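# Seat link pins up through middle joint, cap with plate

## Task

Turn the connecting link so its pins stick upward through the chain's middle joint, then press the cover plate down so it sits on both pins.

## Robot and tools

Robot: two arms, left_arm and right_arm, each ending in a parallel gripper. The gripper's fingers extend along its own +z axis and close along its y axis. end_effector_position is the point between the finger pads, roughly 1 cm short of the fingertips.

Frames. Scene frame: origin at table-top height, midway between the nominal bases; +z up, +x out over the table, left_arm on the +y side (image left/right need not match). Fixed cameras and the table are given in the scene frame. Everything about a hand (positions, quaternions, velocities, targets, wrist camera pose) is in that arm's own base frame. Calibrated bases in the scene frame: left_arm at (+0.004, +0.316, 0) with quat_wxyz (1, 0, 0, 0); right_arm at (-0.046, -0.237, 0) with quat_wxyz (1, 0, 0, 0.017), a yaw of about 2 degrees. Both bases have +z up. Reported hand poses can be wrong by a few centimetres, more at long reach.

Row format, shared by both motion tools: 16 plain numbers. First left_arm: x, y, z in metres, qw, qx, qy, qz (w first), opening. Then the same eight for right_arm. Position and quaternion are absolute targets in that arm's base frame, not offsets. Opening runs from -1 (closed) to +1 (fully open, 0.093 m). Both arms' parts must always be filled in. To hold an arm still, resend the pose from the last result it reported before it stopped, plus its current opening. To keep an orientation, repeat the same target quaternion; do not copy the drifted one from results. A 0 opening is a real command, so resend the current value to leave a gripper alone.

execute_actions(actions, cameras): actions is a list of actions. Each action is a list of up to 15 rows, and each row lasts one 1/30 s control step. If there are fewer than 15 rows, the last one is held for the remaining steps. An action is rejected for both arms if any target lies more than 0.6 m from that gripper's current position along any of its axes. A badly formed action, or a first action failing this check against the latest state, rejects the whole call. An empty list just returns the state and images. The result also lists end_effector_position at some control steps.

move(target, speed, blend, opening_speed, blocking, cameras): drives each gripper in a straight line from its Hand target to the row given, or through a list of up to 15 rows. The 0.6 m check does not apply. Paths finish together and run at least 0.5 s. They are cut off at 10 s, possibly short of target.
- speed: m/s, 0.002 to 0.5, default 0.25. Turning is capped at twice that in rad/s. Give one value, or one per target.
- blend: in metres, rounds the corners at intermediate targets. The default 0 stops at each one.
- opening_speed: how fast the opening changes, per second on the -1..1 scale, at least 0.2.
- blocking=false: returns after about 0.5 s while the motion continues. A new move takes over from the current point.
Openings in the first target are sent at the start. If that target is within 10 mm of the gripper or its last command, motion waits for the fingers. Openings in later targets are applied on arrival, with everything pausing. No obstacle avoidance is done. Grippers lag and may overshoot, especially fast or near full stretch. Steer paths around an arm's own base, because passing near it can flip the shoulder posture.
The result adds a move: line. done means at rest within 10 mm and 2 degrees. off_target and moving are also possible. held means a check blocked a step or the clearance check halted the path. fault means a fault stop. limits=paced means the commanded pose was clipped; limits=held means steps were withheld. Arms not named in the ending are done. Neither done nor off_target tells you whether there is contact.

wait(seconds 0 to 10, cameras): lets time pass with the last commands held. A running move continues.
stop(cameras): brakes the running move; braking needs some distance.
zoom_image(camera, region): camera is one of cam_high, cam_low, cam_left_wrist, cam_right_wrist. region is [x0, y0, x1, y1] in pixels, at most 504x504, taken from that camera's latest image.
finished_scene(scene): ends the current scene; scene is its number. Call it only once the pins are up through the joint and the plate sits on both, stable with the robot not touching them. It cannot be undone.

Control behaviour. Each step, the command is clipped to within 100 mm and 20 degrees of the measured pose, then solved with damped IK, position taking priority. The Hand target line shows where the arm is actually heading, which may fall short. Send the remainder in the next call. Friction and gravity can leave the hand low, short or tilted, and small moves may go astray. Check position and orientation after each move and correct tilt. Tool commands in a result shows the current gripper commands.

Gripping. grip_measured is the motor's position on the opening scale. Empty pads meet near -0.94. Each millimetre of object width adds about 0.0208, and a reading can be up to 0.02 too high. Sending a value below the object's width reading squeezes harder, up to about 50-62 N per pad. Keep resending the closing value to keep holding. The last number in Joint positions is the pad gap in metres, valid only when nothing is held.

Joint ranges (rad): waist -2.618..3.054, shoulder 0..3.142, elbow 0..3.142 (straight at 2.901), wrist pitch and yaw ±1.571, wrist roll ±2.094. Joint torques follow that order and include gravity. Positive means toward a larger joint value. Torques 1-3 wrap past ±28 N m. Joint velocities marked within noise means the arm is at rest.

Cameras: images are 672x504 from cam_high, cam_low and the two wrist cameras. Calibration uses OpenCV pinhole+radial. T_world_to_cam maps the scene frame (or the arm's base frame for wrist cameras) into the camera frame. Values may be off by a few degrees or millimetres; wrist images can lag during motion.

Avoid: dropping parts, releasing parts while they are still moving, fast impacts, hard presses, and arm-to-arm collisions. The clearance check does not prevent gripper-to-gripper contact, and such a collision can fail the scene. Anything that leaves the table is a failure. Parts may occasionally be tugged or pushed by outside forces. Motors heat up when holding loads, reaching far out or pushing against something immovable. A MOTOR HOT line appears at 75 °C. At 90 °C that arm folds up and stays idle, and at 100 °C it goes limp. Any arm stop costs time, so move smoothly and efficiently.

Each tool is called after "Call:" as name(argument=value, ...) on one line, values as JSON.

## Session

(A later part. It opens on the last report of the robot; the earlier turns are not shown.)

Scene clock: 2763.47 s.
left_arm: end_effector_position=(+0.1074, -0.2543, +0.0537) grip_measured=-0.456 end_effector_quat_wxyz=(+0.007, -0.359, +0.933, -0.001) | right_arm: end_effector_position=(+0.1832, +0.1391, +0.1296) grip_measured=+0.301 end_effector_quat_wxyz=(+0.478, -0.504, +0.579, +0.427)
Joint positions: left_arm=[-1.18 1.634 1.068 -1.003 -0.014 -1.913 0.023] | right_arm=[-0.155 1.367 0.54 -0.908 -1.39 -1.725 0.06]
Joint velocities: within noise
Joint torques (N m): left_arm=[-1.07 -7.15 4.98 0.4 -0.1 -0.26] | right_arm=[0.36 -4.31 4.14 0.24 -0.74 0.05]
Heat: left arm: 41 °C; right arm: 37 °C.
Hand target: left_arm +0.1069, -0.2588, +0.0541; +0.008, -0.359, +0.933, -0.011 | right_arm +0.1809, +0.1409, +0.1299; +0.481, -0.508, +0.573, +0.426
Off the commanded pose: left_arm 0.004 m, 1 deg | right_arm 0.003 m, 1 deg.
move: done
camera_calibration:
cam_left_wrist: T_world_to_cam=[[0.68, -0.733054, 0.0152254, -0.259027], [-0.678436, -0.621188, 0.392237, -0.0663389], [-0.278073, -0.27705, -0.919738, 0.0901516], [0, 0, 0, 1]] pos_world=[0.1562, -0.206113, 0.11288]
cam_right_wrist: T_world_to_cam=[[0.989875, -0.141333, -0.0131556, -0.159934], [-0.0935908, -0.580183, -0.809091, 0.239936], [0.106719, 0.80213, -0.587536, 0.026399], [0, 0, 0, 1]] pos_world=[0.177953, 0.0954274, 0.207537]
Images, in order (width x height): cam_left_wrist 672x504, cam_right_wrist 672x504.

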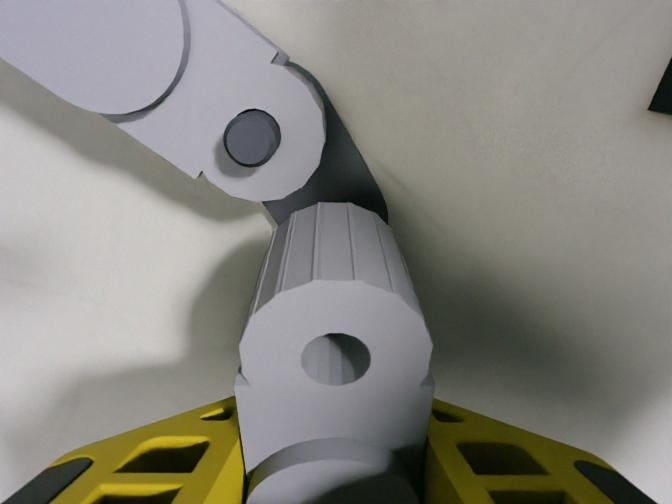

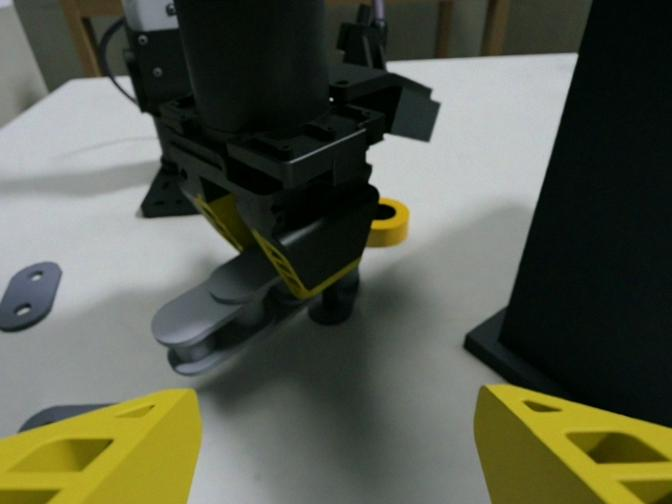

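Call:
move(target=[[0.1070,-0.2588,0.078,0.0085,-0.3584,0.9330,-0.0150,-0.64,0.22,0.155,0.13,0.3642,-0.6313,0.4339,0.5298,0.3],[0.1070,-0.2588,0.078,0.0085,-0.3584,0.9330,-0.0150,-0.64,0.242,0.176,0.09,0.3642,-0.6313,0.4339,0.5298,0.3]], speed=0.1, blend=0.02)

Scene clock: 2832.70 s.
left_arm: end_effector_position=(+0.1038, -0.2456, +0.0570) grip_measured=-0.456 end_effector_quat_wxyz=(+0.006, -0.359, +0.933, +0.021) | right_arm: end_effector_position=(+0.2370, +0.1743, +0.0918) grip_measured=+0.301 end_effector_quat_wxyz=(-0.355, +0.617, -0.511, -0.482)
Joint positions: left_arm=[-1.18 1.634 1.081 -1.059 -0.014 -1.914 0.023] | right_arm=[0.064 1.948 1.04 -1.211 -1.233 -2.088 0.06]
Joint velocities: within noise
Joint torques (N m): left_arm=[-1.05 -10.71 8.84 0.06 -0.09 -0.27] | right_arm=[-0.03 -6.43 5.56 -0.37 -0.65 -0.07]
Heat: left arm: 40 °C; right arm: 36 °C.
Hand target: left_arm +0.1067, -0.2581, +0.0777; +0.008, -0.359, +0.933, -0.015 | right_arm +0.2419, +0.1764, +0.0902; -0.363, +0.623, -0.503, -0.477
Off the commanded pose: left_arm 0.025 m, 4 deg | right_arm 0.006 m, 11 deg.
joint sent to its limit (right arm) — joint 6 (wrist roll), lower limit. The joint targets are off in orientation, not in position.
move: off_target (left_arm, right_arm)
camera_calibration:
cam_left_wrist: T_world_to_cam=[[0.680198, -0.732597, -0.0251538, -0.247861], [-0.671868, -0.6368, 0.378259, -0.0683859], [-0.293129, -0.240391, -0.925358, 0.1055], [0, 0, 0, 1]] pos_world=[0.153573, -0.199769, 0.117259]
cam_right_wrist: T_world_to_cam=[[0.975735, 0.212018, -0.0546833, -0.263121], [0.103259, -0.665802, -0.738948, 0.196717], [-0.193078, 0.715371, -0.671539, 0.0640817], [0, 0, 0, 1]] pos_world=[0.248796, 0.140919, 0.174009]

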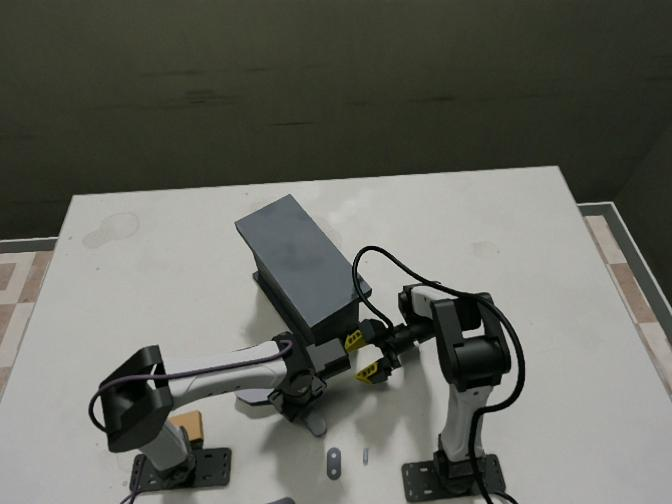

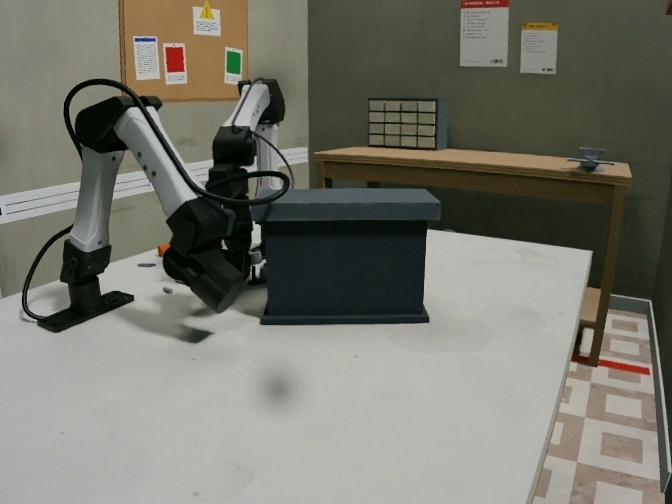

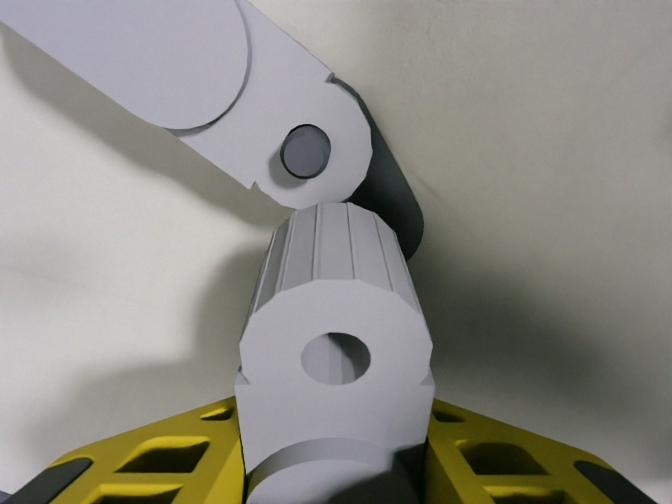

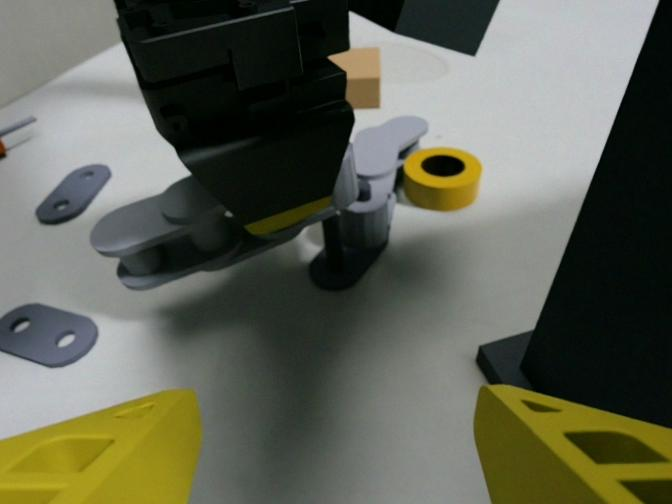

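Call:
zoom_image(camera="cam_right_wrist", region=[230, 120, 450, 310])

Scaled by 2.291 from the camera's 672x504 image, which has a finer 960x720 frame.

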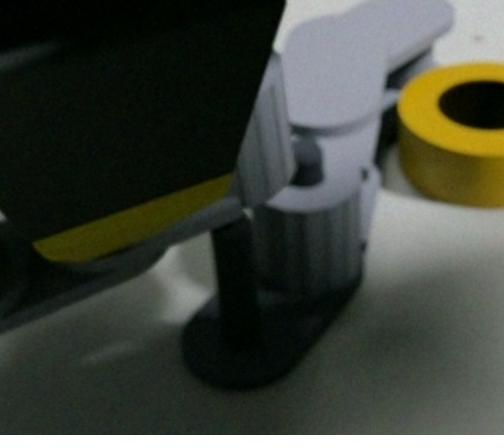

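Call:
move(target=[[0.100,-0.270,0.088,0.0085,-0.3584,0.9336,-0.0160,-0.64,0.242,0.176,0.09,0.3642,-0.6313,0.4339,0.5298,0.3],[0.0905,-0.278,0.060,0.0085,-0.3584,0.9336,-0.0160,-0.64,0.242,0.176,0.09,0.3642,-0.6313,0.4339,0.5298,0.3],[0.0905,-0.278,0.012,0.0085,-0.3584,0.9336,-0.0160,-0.64,0.242,0.176,0.09,0.3642,-0.6313,0.4339,0.5298,0.3]], speed=0.06, blend=0.01, cameras=["cam_left_wrist","cam_right_wrist"])

Scene clock: 2896.53 s.
left_arm: end_effector_position=(+0.0896, -0.2706, +0.0198) grip_measured=-0.456 end_effector_quat_wxyz=(+0.007, -0.358, +0.934, -0.004) | right_arm: end_effector_position=(+0.2373, +0.1744, +0.0919) grip_measured=+0.301 end_effector_quat_wxyz=(-0.356, +0.617, -0.510, -0.482)
Joint positions: left_arm=[-1.259 1.713 1.01 -0.86 -0.014 -1.99 0.023] | right_arm=[0.064 1.948 1.04 -1.209 -1.234 -2.088 0.06]
Joint velocities: within noise
Joint torques (N m): left_arm=[-0.96 -5.3 4.12 0.82 -0.11 -0.28] | right_arm=[0.12 -6.46 5.5 -0.31 -0.7 -0.05]
Heat: left arm: 44 °C; right arm: 37 °C.
Hand target: left_arm +0.0904, -0.2777, +0.0125; +0.008, -0.358, +0.933, -0.016 | right_arm +0.2419, +0.1765, +0.0902; -0.364, +0.622, -0.503, -0.477
Off the commanded pose: left_arm 0.011 m, 1 deg | right_arm 0.005 m, 11 deg.
joint sent to its limit (right arm) — joint 6 (wrist roll), lower limit. The joint targets are off in orientation, not in position.
move: off_target (left_arm, right_arm)
camera_calibration:
cam_left_wrist: T_world_to_cam=[[0.678275, -0.734488, 0.021687, -0.258718], [-0.680693, -0.616934, 0.39503, -0.0738744], [-0.276765, -0.282701, -0.918412, 0.0478549], [0, 0, 0, 1]] pos_world=[0.138441, -0.222072, 0.0787439]
cam_right_wrist: T_world_to_cam=[[0.975996, 0.211428, -0.0522404, -0.263647], [0.104411, -0.664757, -0.739727, 0.196427], [-0.191126, 0.716516, -0.670876, 0.0633982], [0, 0, 0, 1]] pos_world=[0.248926, 0.140893, 0.174062]
Images, in order (width x height): cam_left_wrist 672x504, cam_right_wrist 672x504.

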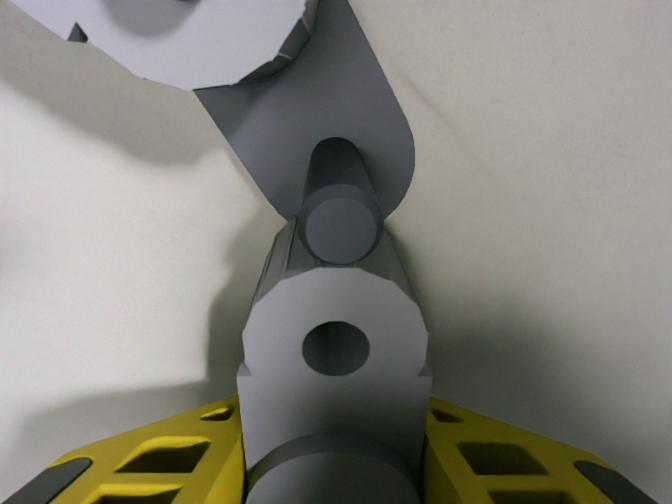

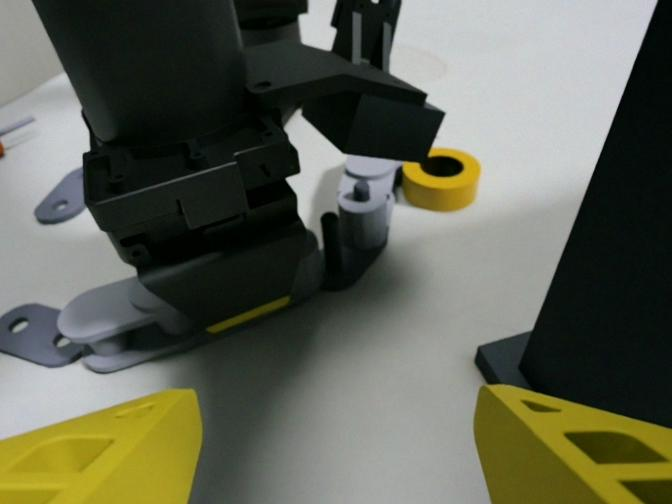

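Call:
zoom_image(camera="cam_left_wrist", region=[230, 120, 440, 400])

Call:
zoom_image(camera="cam_right_wrist", region=[280, 140, 480, 320])

Scaled by 1.800 from the camera's 672x504 image, which has a finer 960x720 frame.

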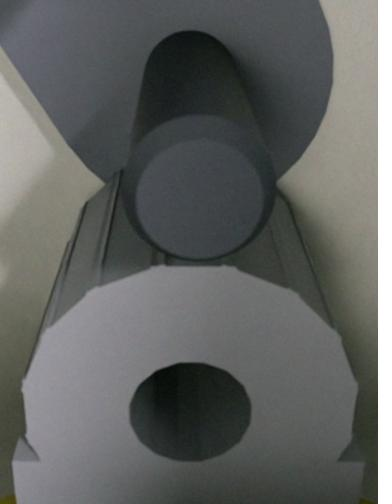

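Scaled by 2.520 from the camera's 672x504 image, which has a finer 960x720 frame.

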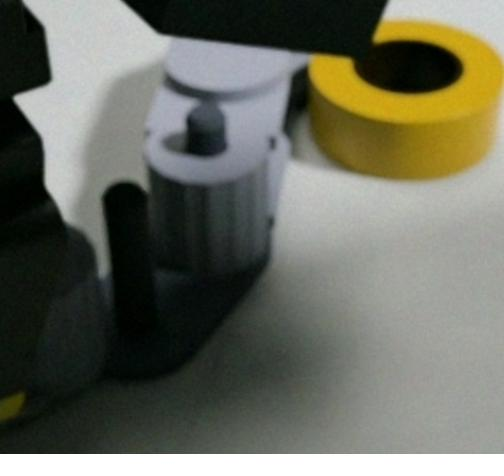

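Call:
move(target=[[0.0905,-0.282,0.050,0.0085,-0.3584,0.9336,-0.0160,-0.64,0.242,0.176,0.09,0.3642,-0.6313,0.4339,0.5298,0.3],[0.0905,-0.282,0.092,0.0085,-0.3584,0.9336,-0.0160,-0.64,0.242,0.176,0.09,0.3642,-0.6313,0.4339,0.5298,0.3],[0.113,-0.261,0.094,0.0065,-0.3584,0.9336,-0.0210,-0.64,0.242,0.176,0.09,0.3642,-0.6313,0.4339,0.5298,0.3],[0.106,-0.261,0.075,0.0065,-0.3584,0.9336,-0.0210,-0.64,0.242,0.176,0.09,0.3642,-0.6313,0.4339,0.5298,0.3]], speed=0.05, cameras=["cam_left_wrist","cam_right_wrist"])

Scene clock: 2922.37 s.
left_arm: end_effector_position=(+0.1065, -0.2550, +0.0634) grip_measured=-0.456 end_effector_quat_wxyz=(+0.007, -0.361, +0.932, +0.008) | right_arm: end_effector_position=(+0.2374, +0.1745, +0.0919) grip_measured=+0.301 end_effector_quat_wxyz=(-0.356, +0.617, -0.510, -0.482)
Joint positions: left_arm=[-1.184 1.64 1.114 -1.061 -0.014 -1.923 0.023] | right_arm=[0.064 1.948 1.04 -1.208 -1.235 -2.088 0.06]
Joint velocities: within noise
Joint torques (N m): left_arm=[-1.01 -11.36 5.23 0.41 -0.04 -0.19] | right_arm=[0.38 -6.39 5.6 -0.3 -0.66 -0.05]
Heat: left arm: 43 °C; right arm: 37 °C.
Hand target: left_arm +0.1059, -0.2608, +0.0749; +0.006, -0.358, +0.933, -0.021 | right_arm +0.2419, +0.1765, +0.0901; -0.364, +0.623, -0.503, -0.477
Off the commanded pose: left_arm 0.013 m, 3 deg | right_arm 0.005 m, 11 deg.
joint sent to its limit (right arm) — joint 6 (wrist roll), lower limit. The joint targets are off in orientation, not in position.
move: off_target (left_arm, right_arm)
camera_calibration:
cam_left_wrist: T_world_to_cam=[[0.684221, -0.729274, -0.00111708, -0.257518], [-0.672532, -0.631575, 0.385763, -0.0740067], [-0.282033, -0.263196, -0.922597, 0.10284], [0, 0, 0, 1]] pos_world=[0.155432, -0.207475, 0.123141]
cam_right_wrist: T_world_to_cam=[[0.976077, 0.211254, -0.0514385, -0.263827], [0.104827, -0.664501, -0.739898, 0.196307], [-0.190488, 0.716805, -0.67075, 0.0631863], [0, 0, 0, 1]] pos_world=[0.248973, 0.140889, 0.174058]
Images, in order (width x height): cam_left_wrist 672x504, cam_right_wrist 672x504.

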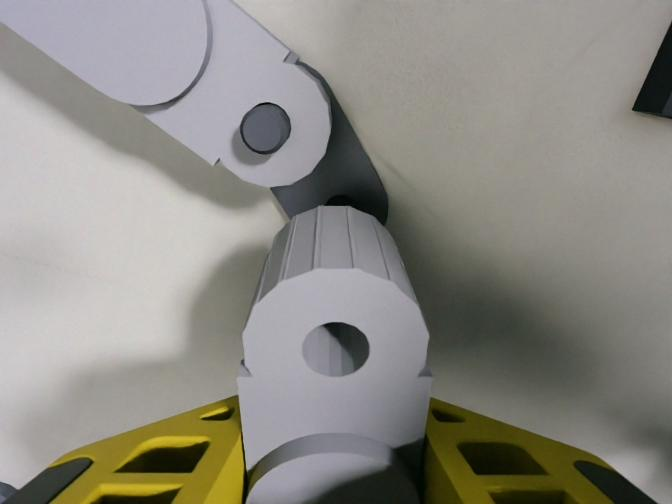

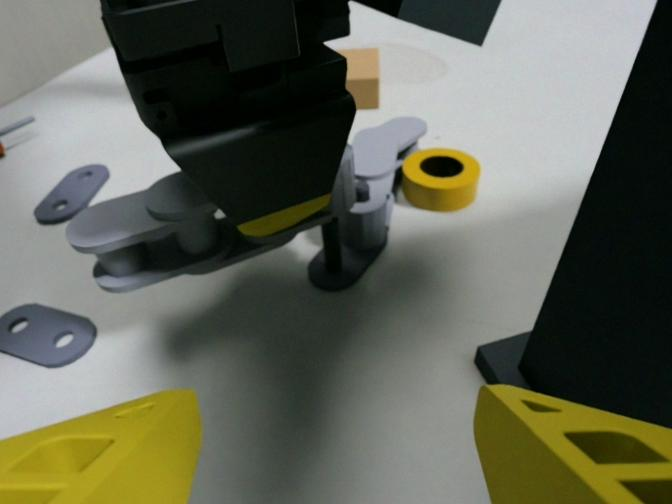

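Call:
move(target=[0.1062,-0.2605,0.068,0.0045,-0.3584,0.9336,-0.0250,-0.64,0.242,0.176,0.09,0.3642,-0.6313,0.4339,0.5298,0.3], speed=0.03, cameras=["cam_left_wrist","cam_right_wrist"])

Scene clock: 2930.50 s.
left_arm: end_effector_position=(+0.1062, -0.2541, +0.0561) grip_measured=-0.456 end_effector_quat_wxyz=(+0.007, -0.361, +0.932, +0.006) | right_arm: end_effector_position=(+0.2374, +0.1745, +0.0920) grip_measured=+0.301 end_effector_quat_wxyz=(-0.356, +0.617, -0.510, -0.482)
Joint positions: left_arm=[-1.184 1.64 1.084 -1.025 -0.014 -1.923 0.023] | right_arm=[0.064 1.948 1.04 -1.208 -1.235 -2.088 0.06]
Joint velocities: within noise
Joint torques (N m): left_arm=[-0.65 -11.51 5.19 0.42 -0.01 -0.15] | right_arm=[0.1 -6.43 5.45 -0.35 -0.67 -0.07]
Heat: left arm: 43 °C; right arm: 37 °C.
Hand target: left_arm +0.1061, -0.2603, +0.0679; +0.004, -0.358, +0.933, -0.025 | right_arm +0.2419, +0.1765, +0.0902; -0.364, +0.622, -0.503, -0.477
Off the commanded pose: left_arm 0.014 m, 4 deg | right_arm 0.005 m, 11 deg.
joint sent to its limit (right arm) — joint 6 (wrist roll), lower limit. The joint targets are off in orientation, not in position.
move: off_target (left_arm, right_arm)
camera_calibration:
cam_left_wrist: T_world_to_cam=[[0.684218, -0.729267, 0.00386867, -0.256883], [-0.673311, -0.629663, 0.387526, -0.0703673], [-0.280174, -0.267757, -0.921851, 0.0947789], [0, 0, 0, 1]] pos_world=[0.154939, -0.206266, 0.115635]
cam_right_wrist: T_world_to_cam=[[0.976117, 0.211078, -0.0513901, -0.263842], [0.10468, -0.664281, -0.740116, 0.196374], [-0.19036, 0.717061, -0.670512, 0.0631133], [0, 0, 0, 1]] pos_world=[0.248998, 0.140883, 0.174099]
Images, in order (width x height): cam_left_wrist 672x504, cam_right_wrist 672x504.

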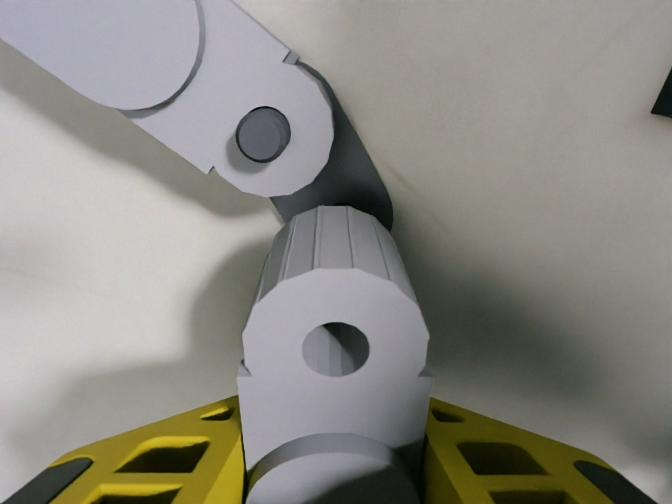

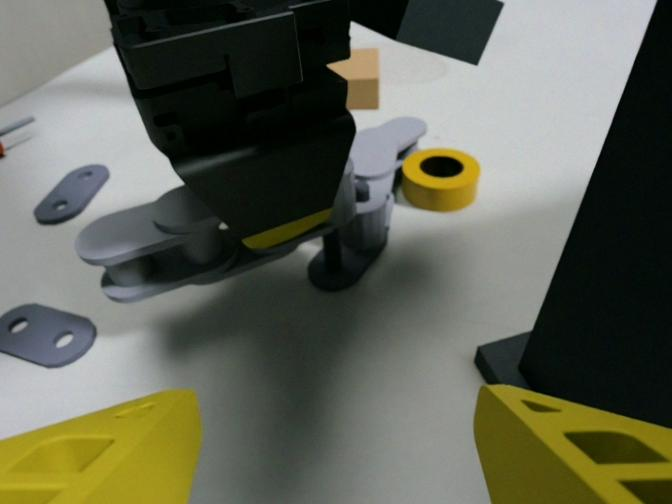

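Call:
zoom_image(camera="cam_right_wrist", region=[280, 140, 440, 300])

Call:
move(target=[0.1069,-0.2615,0.062,0.0045,-0.3584,0.9336,-0.0250,-0.64,0.242,0.176,0.09,0.3642,-0.6313,0.4339,0.5298,0.3], speed=0.03, cameras=["cam_left_wrist","cam_right_wrist"])

Call:
zoom_image(camera="cam_right_wrist", region=[280, 140, 440, 300])

Scaled by 3.150 from the camera's 672x504 image, which has a finer 960x720 frame.

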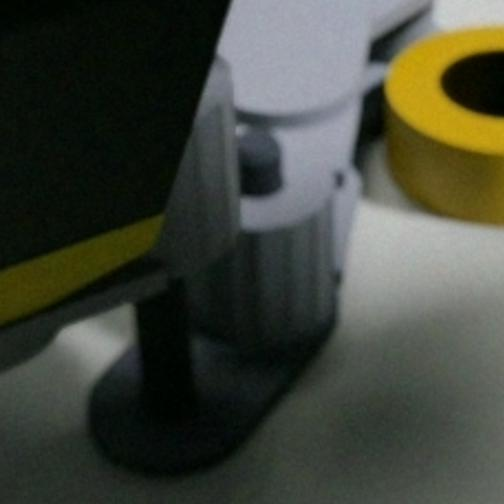

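Scene clock: 2939.57 s.
left_arm: end_effector_position=(+0.1069, -0.2559, +0.0529) grip_measured=-0.456 end_effector_quat_wxyz=(+0.007, -0.361, +0.932, -0.001) | right_arm: end_effector_position=(+0.2374, +0.1745, +0.0920) grip_measured=+0.301 end_effector_quat_wxyz=(-0.356, +0.617, -0.510, -0.482)
Joint positions: left_arm=[-1.184 1.64 1.071 -1 -0.014 -1.923 0.023] | right_arm=[0.064 1.948 1.04 -1.208 -1.235 -2.088 0.06]
Joint velocities: within noise
Joint torques (N m): left_arm=[-0.54 -10.37 5.14 0.42 0 -0.14] | right_arm=[0.08 -6.32 5.72 -0.35 -0.65 -0.06]
Heat: left arm: 44 °C; right arm: 37 °C.
Hand target: left_arm +0.1068, -0.2614, +0.0620; +0.005, -0.358, +0.933, -0.025 | right_arm +0.2419, +0.1765, +0.0901; -0.364, +0.622, -0.503, -0.477
Off the commanded pose: left_arm 0.011 m, 3 deg | right_arm 0.005 m, 11 deg.
joint sent to its limit (right arm) — joint 6 (wrist roll), lower limit. The joint targets are off in orientation, not in position.
move: off_target (left_arm, right_arm)
camera_calibration:
cam_left_wrist: T_world_to_cam=[[0.684172, -0.729154, 0.0156201, -0.259339], [-0.675162, -0.625121, 0.391637, -0.0686795], [-0.275799, -0.278493, -0.919987, 0.088305], [0, 0, 0, 1]] pos_world=[0.155417, -0.207439, 0.112188]
cam_right_wrist: T_world_to_cam=[[0.976117, 0.211078, -0.0513901, -0.263842], [0.10468, -0.664281, -0.740116, 0.196374], [-0.19036, 0.717061, -0.670512, 0.0631133], [0, 0, 0, 1]] pos_world=[0.248998, 0.140883, 0.174099]
Images, in order (width x height): cam_left_wrist 672x504, cam_right_wrist 672x504.

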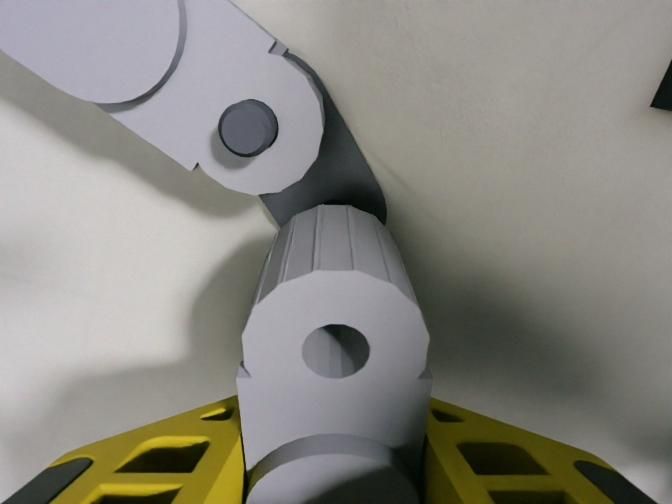

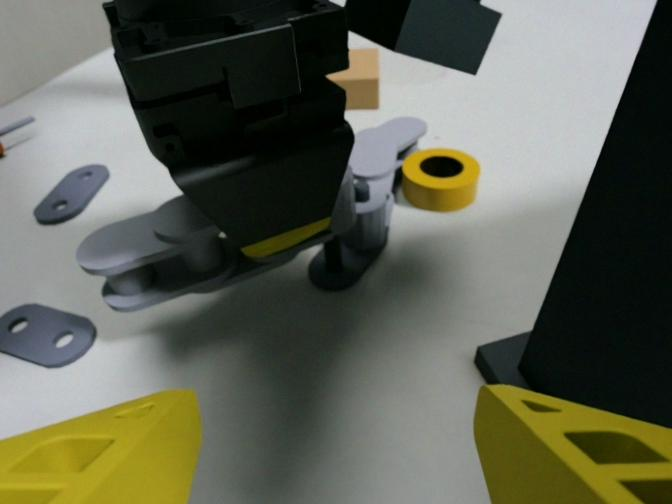

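Scaled by 3.150 from the camera's 672x504 image, which has a finer 960x720 frame.

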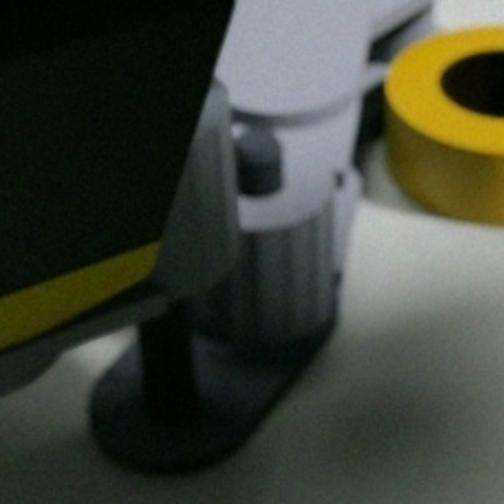

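Call:
move(target=[0.1069,-0.2612,0.056,0.0045,-0.3584,0.9336,-0.0230,-0.64,0.242,0.176,0.09,0.3642,-0.6313,0.4339,0.5298,0.3], speed=0.03, cameras=["cam_left_wrist","cam_right_wrist"])

Call:
zoom_image(camera="cam_right_wrist", region=[280, 140, 440, 300])

Scene clock: 2947.90 s.
left_arm: end_effector_position=(+0.1068, -0.2557, +0.0495) grip_measured=-0.456 end_effector_quat_wxyz=(+0.007, -0.361, +0.932, -0.003) | right_arm: end_effector_position=(+0.2374, +0.1745, +0.0920) grip_measured=+0.301 end_effector_quat_wxyz=(-0.356, +0.617, -0.510, -0.482)
Joint positions: left_arm=[-1.184 1.64 1.056 -0.982 -0.014 -1.923 0.023] | right_arm=[0.064 1.948 1.04 -1.208 -1.235 -2.088 0.06]
Joint velocities: within noise
Joint torques (N m): left_arm=[-0.51 -9.37 5.19 0.45 -0.01 -0.13] | right_arm=[0.14 -6.58 5.29 -0.36 -0.61 -0.1]
Heat: left arm: 44 °C; right arm: 37 °C.
Hand target: left_arm +0.1068, -0.2611, +0.0561; +0.005, -0.358, +0.933, -0.023 | right_arm +0.2419, +0.1765, +0.0901; -0.364, +0.622, -0.503, -0.477
Off the commanded pose: left_arm 0.009 m, 2 deg | right_arm 0.005 m, 11 deg.
joint sent to its limit (right arm) — joint 6 (wrist roll), lower limit. The joint targets are off in orientation, not in position.
move: off_target (right_arm)
camera_calibration:
cam_left_wrist: T_world_to_cam=[[0.684147, -0.729092, 0.0191808, -0.25918], [-0.675727, -0.623735, 0.392871, -0.0668841], [-0.274476, -0.281742, -0.919393, 0.0841746], [0, 0, 0, 1]] pos_world=[0.155225, -0.206968, 0.108638]
cam_right_wrist: T_world_to_cam=[[0.976117, 0.211078, -0.0513901, -0.263842], [0.10468, -0.664281, -0.740116, 0.196374], [-0.19036, 0.717061, -0.670512, 0.0631133], [0, 0, 0, 1]] pos_world=[0.248998, 0.140883, 0.174099]
Images, in order (width x height): cam_left_wrist 672x504, cam_right_wrist 672x504.

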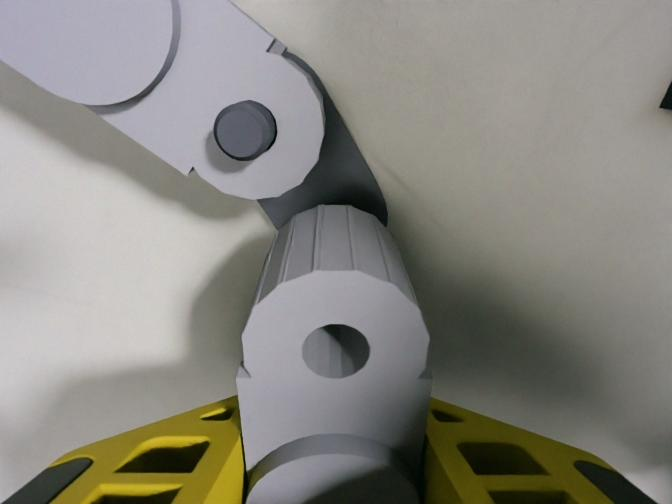

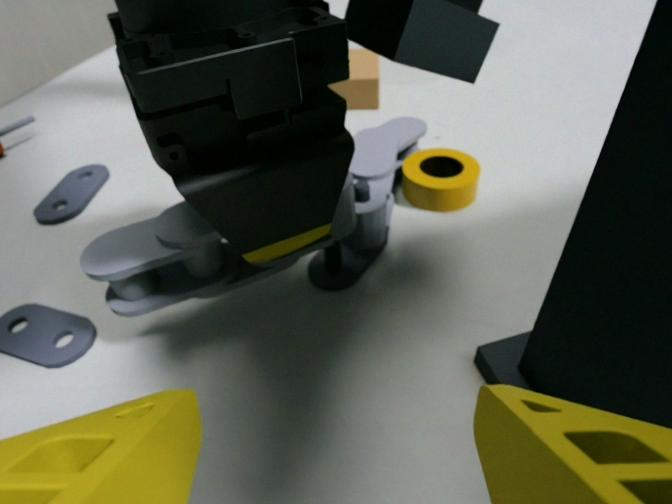

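Scaled by 3.150 from the camera's 672x504 image, which has a finer 960x720 frame.

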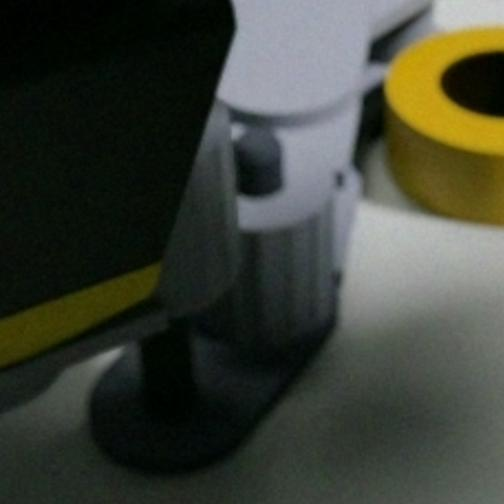

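Call:
move(target=[[0.1070,-0.2612,0.046,0.0045,-0.3584,0.9336,-0.0210,-0.64,0.242,0.176,0.09,0.3642,-0.6313,0.4339,0.5298,0.3],[0.1070,-0.2612,0.036,0.0045,-0.3584,0.9336,-0.0200,-0.64,0.242,0.176,0.09,0.3642,-0.6313,0.4339,0.5298,0.3]], speed=0.03, cameras=["cam_left_wrist","cam_right_wrist"])

Call:
zoom_image(camera="cam_right_wrist", region=[280, 140, 440, 300])

Scene clock: 2957.97 s.
left_arm: end_effector_position=(+0.1069, -0.2558, +0.0379) grip_measured=-0.456 end_effector_quat_wxyz=(+0.007, -0.361, +0.932, -0.012) | right_arm: end_effector_position=(+0.2374, +0.1745, +0.0920) grip_measured=+0.301 end_effector_quat_wxyz=(-0.356, +0.617, -0.510, -0.482)
Joint positions: left_arm=[-1.184 1.64 1.007 -0.913 -0.014 -1.923 0.023] | right_arm=[0.064 1.948 1.04 -1.208 -1.235 -2.088 0.06]
Joint velocities: within noise
Joint torques (N m): left_arm=[-0.49 -5.94 5.16 0.53 -0.01 -0.13] | right_arm=[-0.01 -6.49 5.38 -0.34 -0.61 -0.11]
Heat: left arm: 44 °C; right arm: 37 °C.
Hand target: left_arm +0.1069, -0.2611, +0.0361; +0.005, -0.358, +0.933, -0.020 | right_arm +0.2419, +0.1765, +0.0901; -0.364, +0.622, -0.503, -0.477
Off the commanded pose: left_arm 0.006 m, 1 deg | right_arm 0.005 m, 11 deg.
joint sent to its limit (right arm) — joint 6 (wrist roll), lower limit. The joint targets are off in orientation, not in position.
move: off_target (right_arm)
camera_calibration:
cam_left_wrist: T_world_to_cam=[[0.683945, -0.728596, 0.0369787, -0.259593], [-0.678576, -0.616742, 0.398953, -0.0605025], [-0.267869, -0.297955, -0.916225, 0.0685193], [0, 0, 0, 1]] pos_world=[0.154846, -0.206037, 0.0965162]
cam_right_wrist: T_world_to_cam=[[0.976117, 0.211078, -0.0513901, -0.263842], [0.10468, -0.664281, -0.740116, 0.196374], [-0.19036, 0.717061, -0.670512, 0.0631133], [0, 0, 0, 1]] pos_world=[0.248998, 0.140883, 0.174099]
Images, in order (width x height): cam_left_wrist 672x504, cam_right_wrist 672x504.

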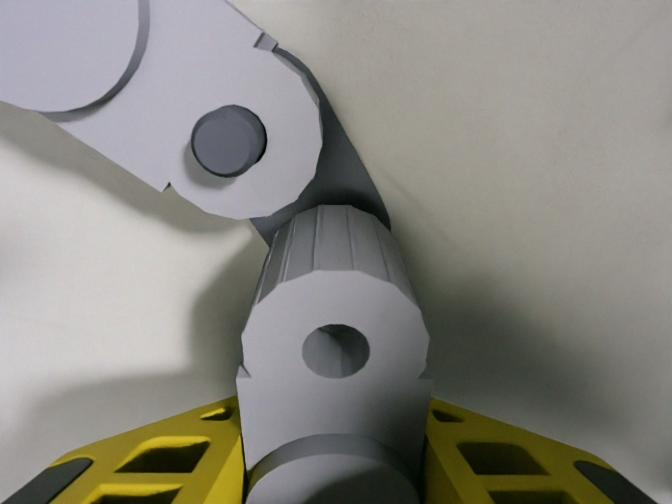

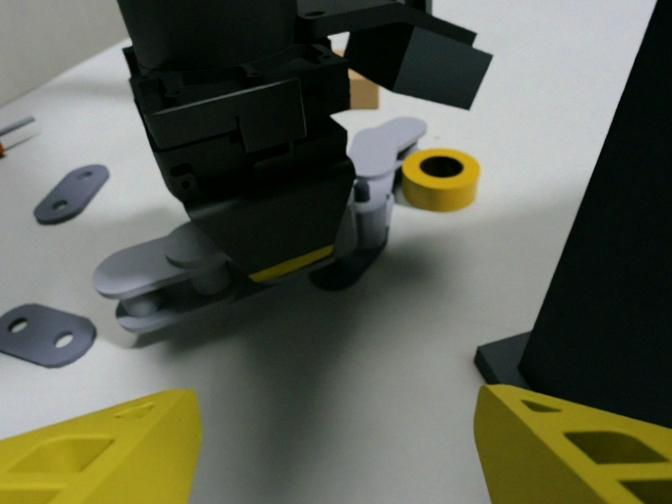

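Scaled by 3.150 from the camera's 672x504 image, which has a finer 960x720 frame.

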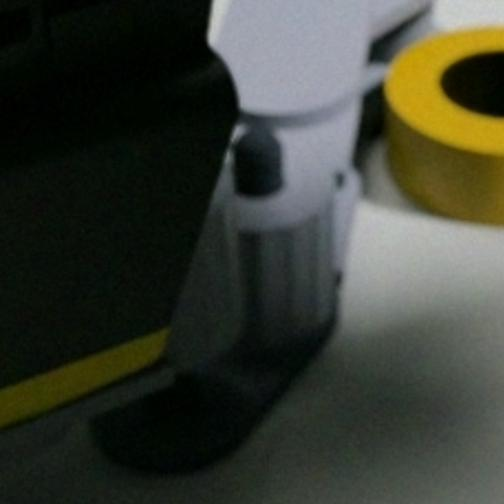

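Call:
move(target=[[0.1070,-0.2618,0.026,0.0075,-0.3584,0.9336,-0.0120,-0.64,0.242,0.176,0.09,0.3642,-0.6313,0.4339,0.5298,0.3],[0.1070,-0.2618,0.019,0.0075,-0.3584,0.9336,-0.0120,-0.64,0.242,0.176,0.09,0.3642,-0.6313,0.4339,0.5298,0.3]], speed=0.03, cameras=["cam_left_wrist","cam_right_wrist"])

Call:
zoom_image(camera="cam_left_wrist", region=[230, 190, 440, 410])

Scene clock: 2967.87 s.
left_arm: end_effector_position=(+0.1070, -0.2560, +0.0207) grip_measured=-0.456 end_effector_quat_wxyz=(+0.007, -0.361, +0.932, -0.002) | right_arm: end_effector_position=(+0.2374, +0.1745, +0.0920) grip_measured=+0.301 end_effector_quat_wxyz=(-0.356, +0.617, -0.510, -0.482)
Joint positions: left_arm=[-1.184 1.687 0.984 -0.864 -0.014 -1.923 0.023] | right_arm=[0.064 1.948 1.04 -1.208 -1.235 -2.088 0.06]
Joint velocities: within noise
Joint torques (N m): left_arm=[-0.95 -6.45 4.85 0.55 -0.07 -0.19] | right_arm=[-0.01 -6.48 5.27 -0.36 -0.62 -0.09]
Heat: left arm: 43 °C; right arm: 37 °C.
Hand target: left_arm +0.1069, -0.2618, +0.0191; +0.007, -0.358, +0.934, -0.012 | right_arm +0.2419, +0.1764, +0.0901; -0.364, +0.622, -0.503, -0.477
Off the commanded pose: left_arm 0.006 m, 1 deg | right_arm 0.005 m, 11 deg.
joint sent to its limit (right arm) — joint 6 (wrist roll), lower limit. The joint targets are off in orientation, not in position.
move: off_target (right_arm)
camera_calibration:
cam_left_wrist: T_world_to_cam=[[0.684155, -0.729112, 0.0181126, -0.258971], [-0.675557, -0.624152, 0.392502, -0.0558272], [-0.274873, -0.280768, -0.919573, 0.0579702], [0, 0, 0, 1]] pos_world=[0.155396, -0.207387, 0.0799107]
cam_right_wrist: T_world_to_cam=[[0.976117, 0.211078, -0.0513901, -0.263842], [0.10468, -0.664281, -0.740116, 0.196374], [-0.19036, 0.717061, -0.670512, 0.0631133], [0, 0, 0, 1]] pos_world=[0.248998, 0.140883, 0.174099]
Images, in order (width x height): cam_left_wrist 672x504, cam_right_wrist 672x504.

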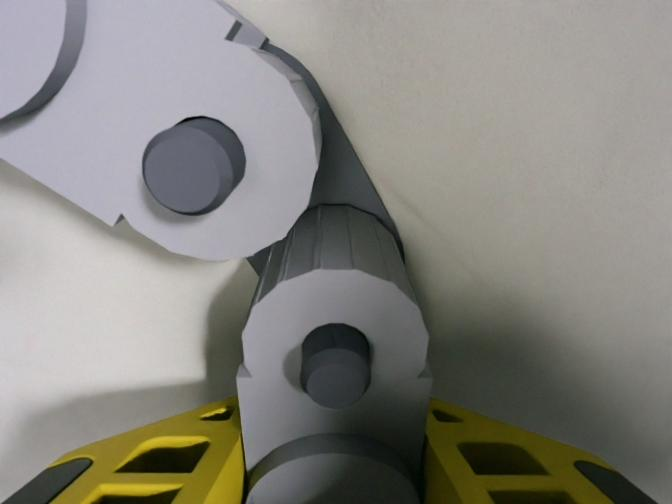

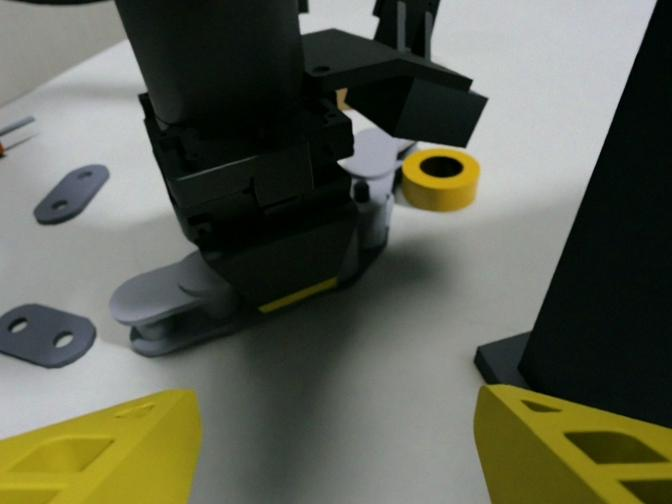

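Scaled by 2.291 from the camera's 672x504 image, which has a finer 960x720 frame.

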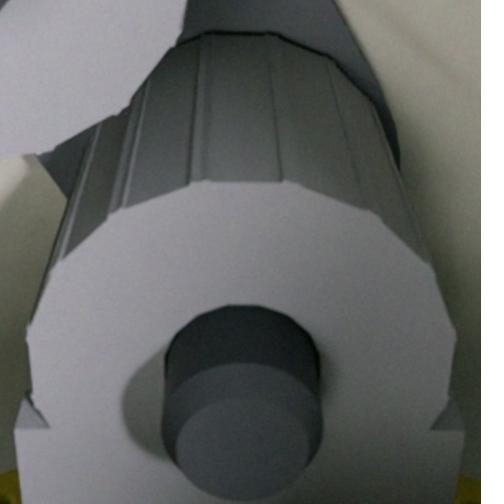

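Call:
move(target=[0.1070,-0.2612,0.026,0.0075,-0.3584,0.9336,-0.0120,-0.30,0.242,0.176,0.09,0.3642,-0.6313,0.4339,0.5298,0.3], speed=0.05, opening_speed=0.5, cameras=["cam_left_wrist","cam_right_wrist"])

Call:
zoom_image(camera="cam_right_wrist", region=[0, 100, 160, 400])

Scene clock: 2977.57 s.
left_arm: end_effector_position=(+0.1070, -0.2560, +0.0207) grip_measured=-0.302 end_effector_quat_wxyz=(+0.007, -0.361, +0.932, -0.002) | right_arm: end_effector_position=(+0.2374, +0.1745, +0.0920) grip_measured=+0.301 end_effector_quat_wxyz=(-0.356, +0.617, -0.510, -0.482)
Joint positions: left_arm=[-1.184 1.687 0.984 -0.864 -0.014 -1.923 0.031] | right_arm=[0.064 1.948 1.04 -1.208 -1.235 -2.088 0.06]
Joint velocities: within noise
Joint torques (N m): left_arm=[-0.88 -7.9 6.02 0.26 -0.07 -0.18] | right_arm=[0.08 -6.52 5.5 -0.36 -0.71 -0.07]
Heat: left arm: 44 °C; right arm: 37 °C.
Hand target: left_arm +0.1069, -0.2612, +0.0260; +0.007, -0.358, +0.934, -0.012 | right_arm +0.2419, +0.1764, +0.0901; -0.364, +0.622, -0.503, -0.477
Off the commanded pose: left_arm 0.007 m, 1 deg | right_arm 0.005 m, 11 deg.
joint sent to its limit (right arm) — joint 6 (wrist roll), lower limit. The joint targets are off in orientation, not in position.
move: off_target (right_arm)
camera_calibration:
cam_left_wrist: T_world_to_cam=[[0.684155, -0.729112, 0.0181126, -0.258971], [-0.675557, -0.624152, 0.392502, -0.0558272], [-0.274873, -0.280768, -0.919573, 0.0579702], [0, 0, 0, 1]] pos_world=[0.155396, -0.207387, 0.0799107]
cam_right_wrist: T_world_to_cam=[[0.976117, 0.211078, -0.0513901, -0.263842], [0.10468, -0.664281, -0.740116, 0.196374], [-0.19036, 0.717061, -0.670512, 0.0631133], [0, 0, 0, 1]] pos_world=[0.248998, 0.140883, 0.174099]
Images, in order (width x height): cam_left_wrist 672x504, cam_right_wrist 672x504.

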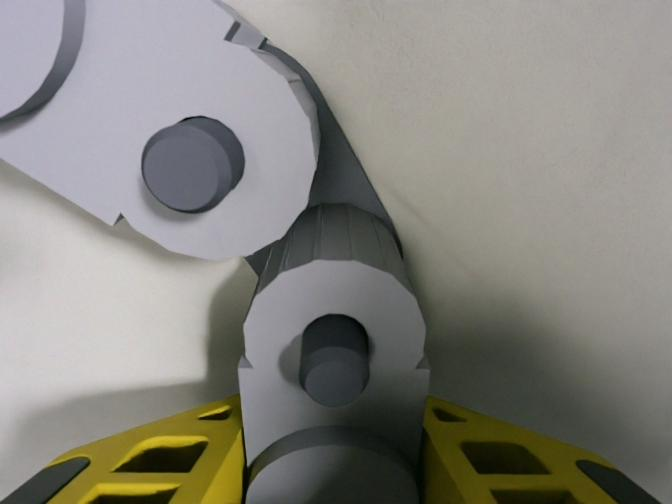

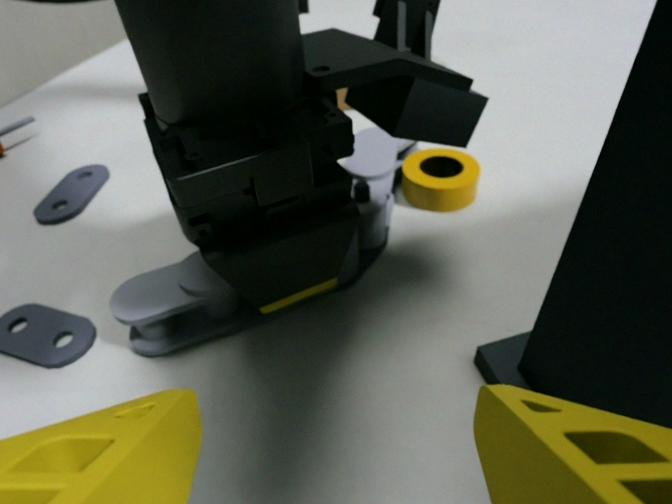

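Scaled by 1.680 from the camera's 672x504 image, which has a finer 960x720 frame.

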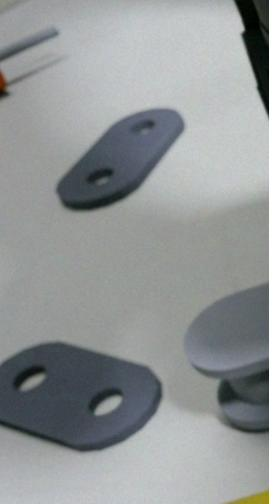

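Call:
move(target=[[0.1070,-0.264,0.050,0.0065,-0.3584,0.9336,-0.0160,-0.10,0.242,0.176,0.09,0.3642,-0.6313,0.4339,0.5298,0.3],[0.1070,-0.266,0.110,0.0065,-0.3584,0.9336,-0.0160,-0.10,0.242,0.176,0.09,0.3642,-0.6313,0.4339,0.5298,0.3]], speed=0.06, opening_speed=0.5, blend=0.01, cameras=["cam_left_wrist","cam_right_wrist"])

Scene clock: 3044.67 s.
left_arm: end_effector_position=(+0.1070, -0.2585, +0.0928) grip_measured=-0.102 end_effector_quat_wxyz=(+0.007, -0.360, +0.933, +0.011) | right_arm: end_effector_position=(+0.2374, +0.1745, +0.0920) grip_measured=+0.301 end_effector_quat_wxyz=(-0.356, +0.617, -0.510, -0.482)
Joint positions: left_arm=[-1.187 1.634 1.227 -1.187 -0.014 -1.923 0.04] | right_arm=[0.064 1.948 1.04 -1.208 -1.235 -2.088 0.06]
Joint velocities: within noise
Joint torques (N m): left_arm=[-1.02 -10.36 7.97 0.12 -0.05 -0.24] | right_arm=[0.24 -6.39 5.33 -0.37 -0.64 -0.06]
Heat: left arm: 46 °C; right arm: 37 °C.
Hand target: left_arm +0.1069, -0.2655, +0.1097; +0.006, -0.358, +0.933, -0.016 | right_arm +0.2419, +0.1764, +0.0901; -0.364, +0.622, -0.503, -0.477
Off the commanded pose: left_arm 0.019 m, 3 deg | right_arm 0.005 m, 11 deg.
joint sent to its limit (right arm) — joint 6 (wrist roll), lower limit. The joint targets are off in orientation, not in position.
move: off_target (left_arm, right_arm)
camera_calibration:
cam_left_wrist: T_world_to_cam=[[0.681982, -0.731334, -0.00717115, -0.260135], [-0.673522, -0.631833, 0.383608, -0.0869811], [-0.285076, -0.256784, -0.923468, 0.131232], [0, 0, 0, 1]] pos_world=[0.156234, -0.211505, 0.152689]
cam_right_wrist: T_world_to_cam=[[0.976117, 0.211078, -0.0513901, -0.263842], [0.10468, -0.664281, -0.740116, 0.196374], [-0.19036, 0.717061, -0.670512, 0.0631133], [0, 0, 0, 1]] pos_world=[0.248998, 0.140883, 0.174099]
Images, in order (width x height): cam_left_wrist 672x504, cam_right_wrist 672x504.

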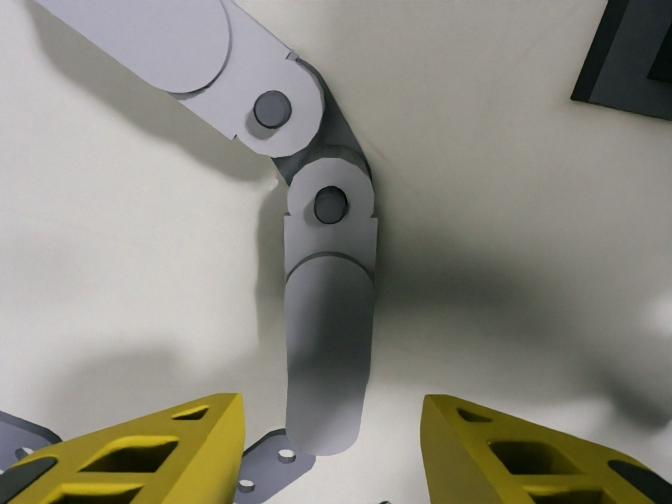

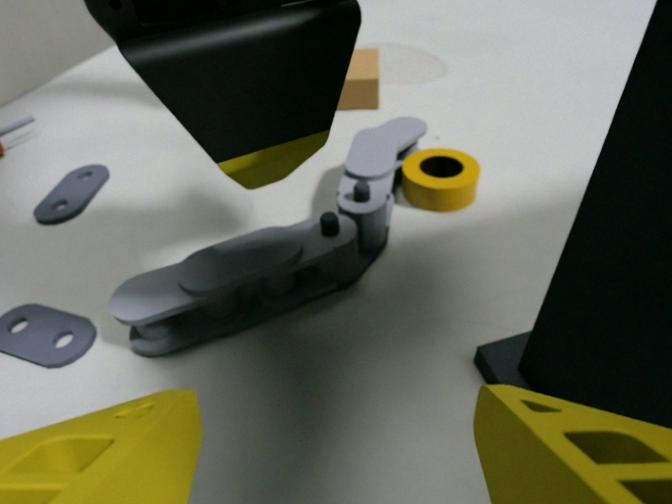

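Call:
zoom_image(camera="cam_left_wrist", region=[230, 60, 400, 240])

Call:
zoom_image(camera="cam_left_wrist", region=[0, 390, 340, 504])

Scaled by 2.800 from the camera's 672x504 image, which has a finer 960x720 frame.

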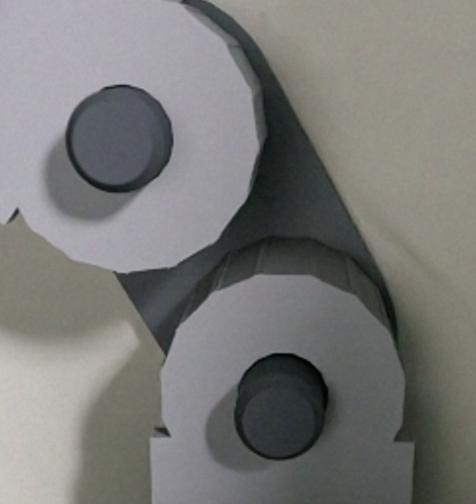

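Scaled by 1.482 from the camera's 672x504 image, which has a finer 960x720 frame.

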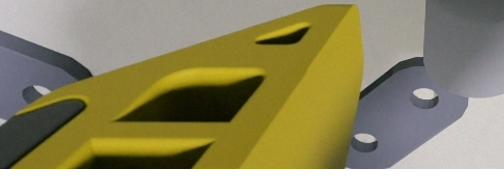

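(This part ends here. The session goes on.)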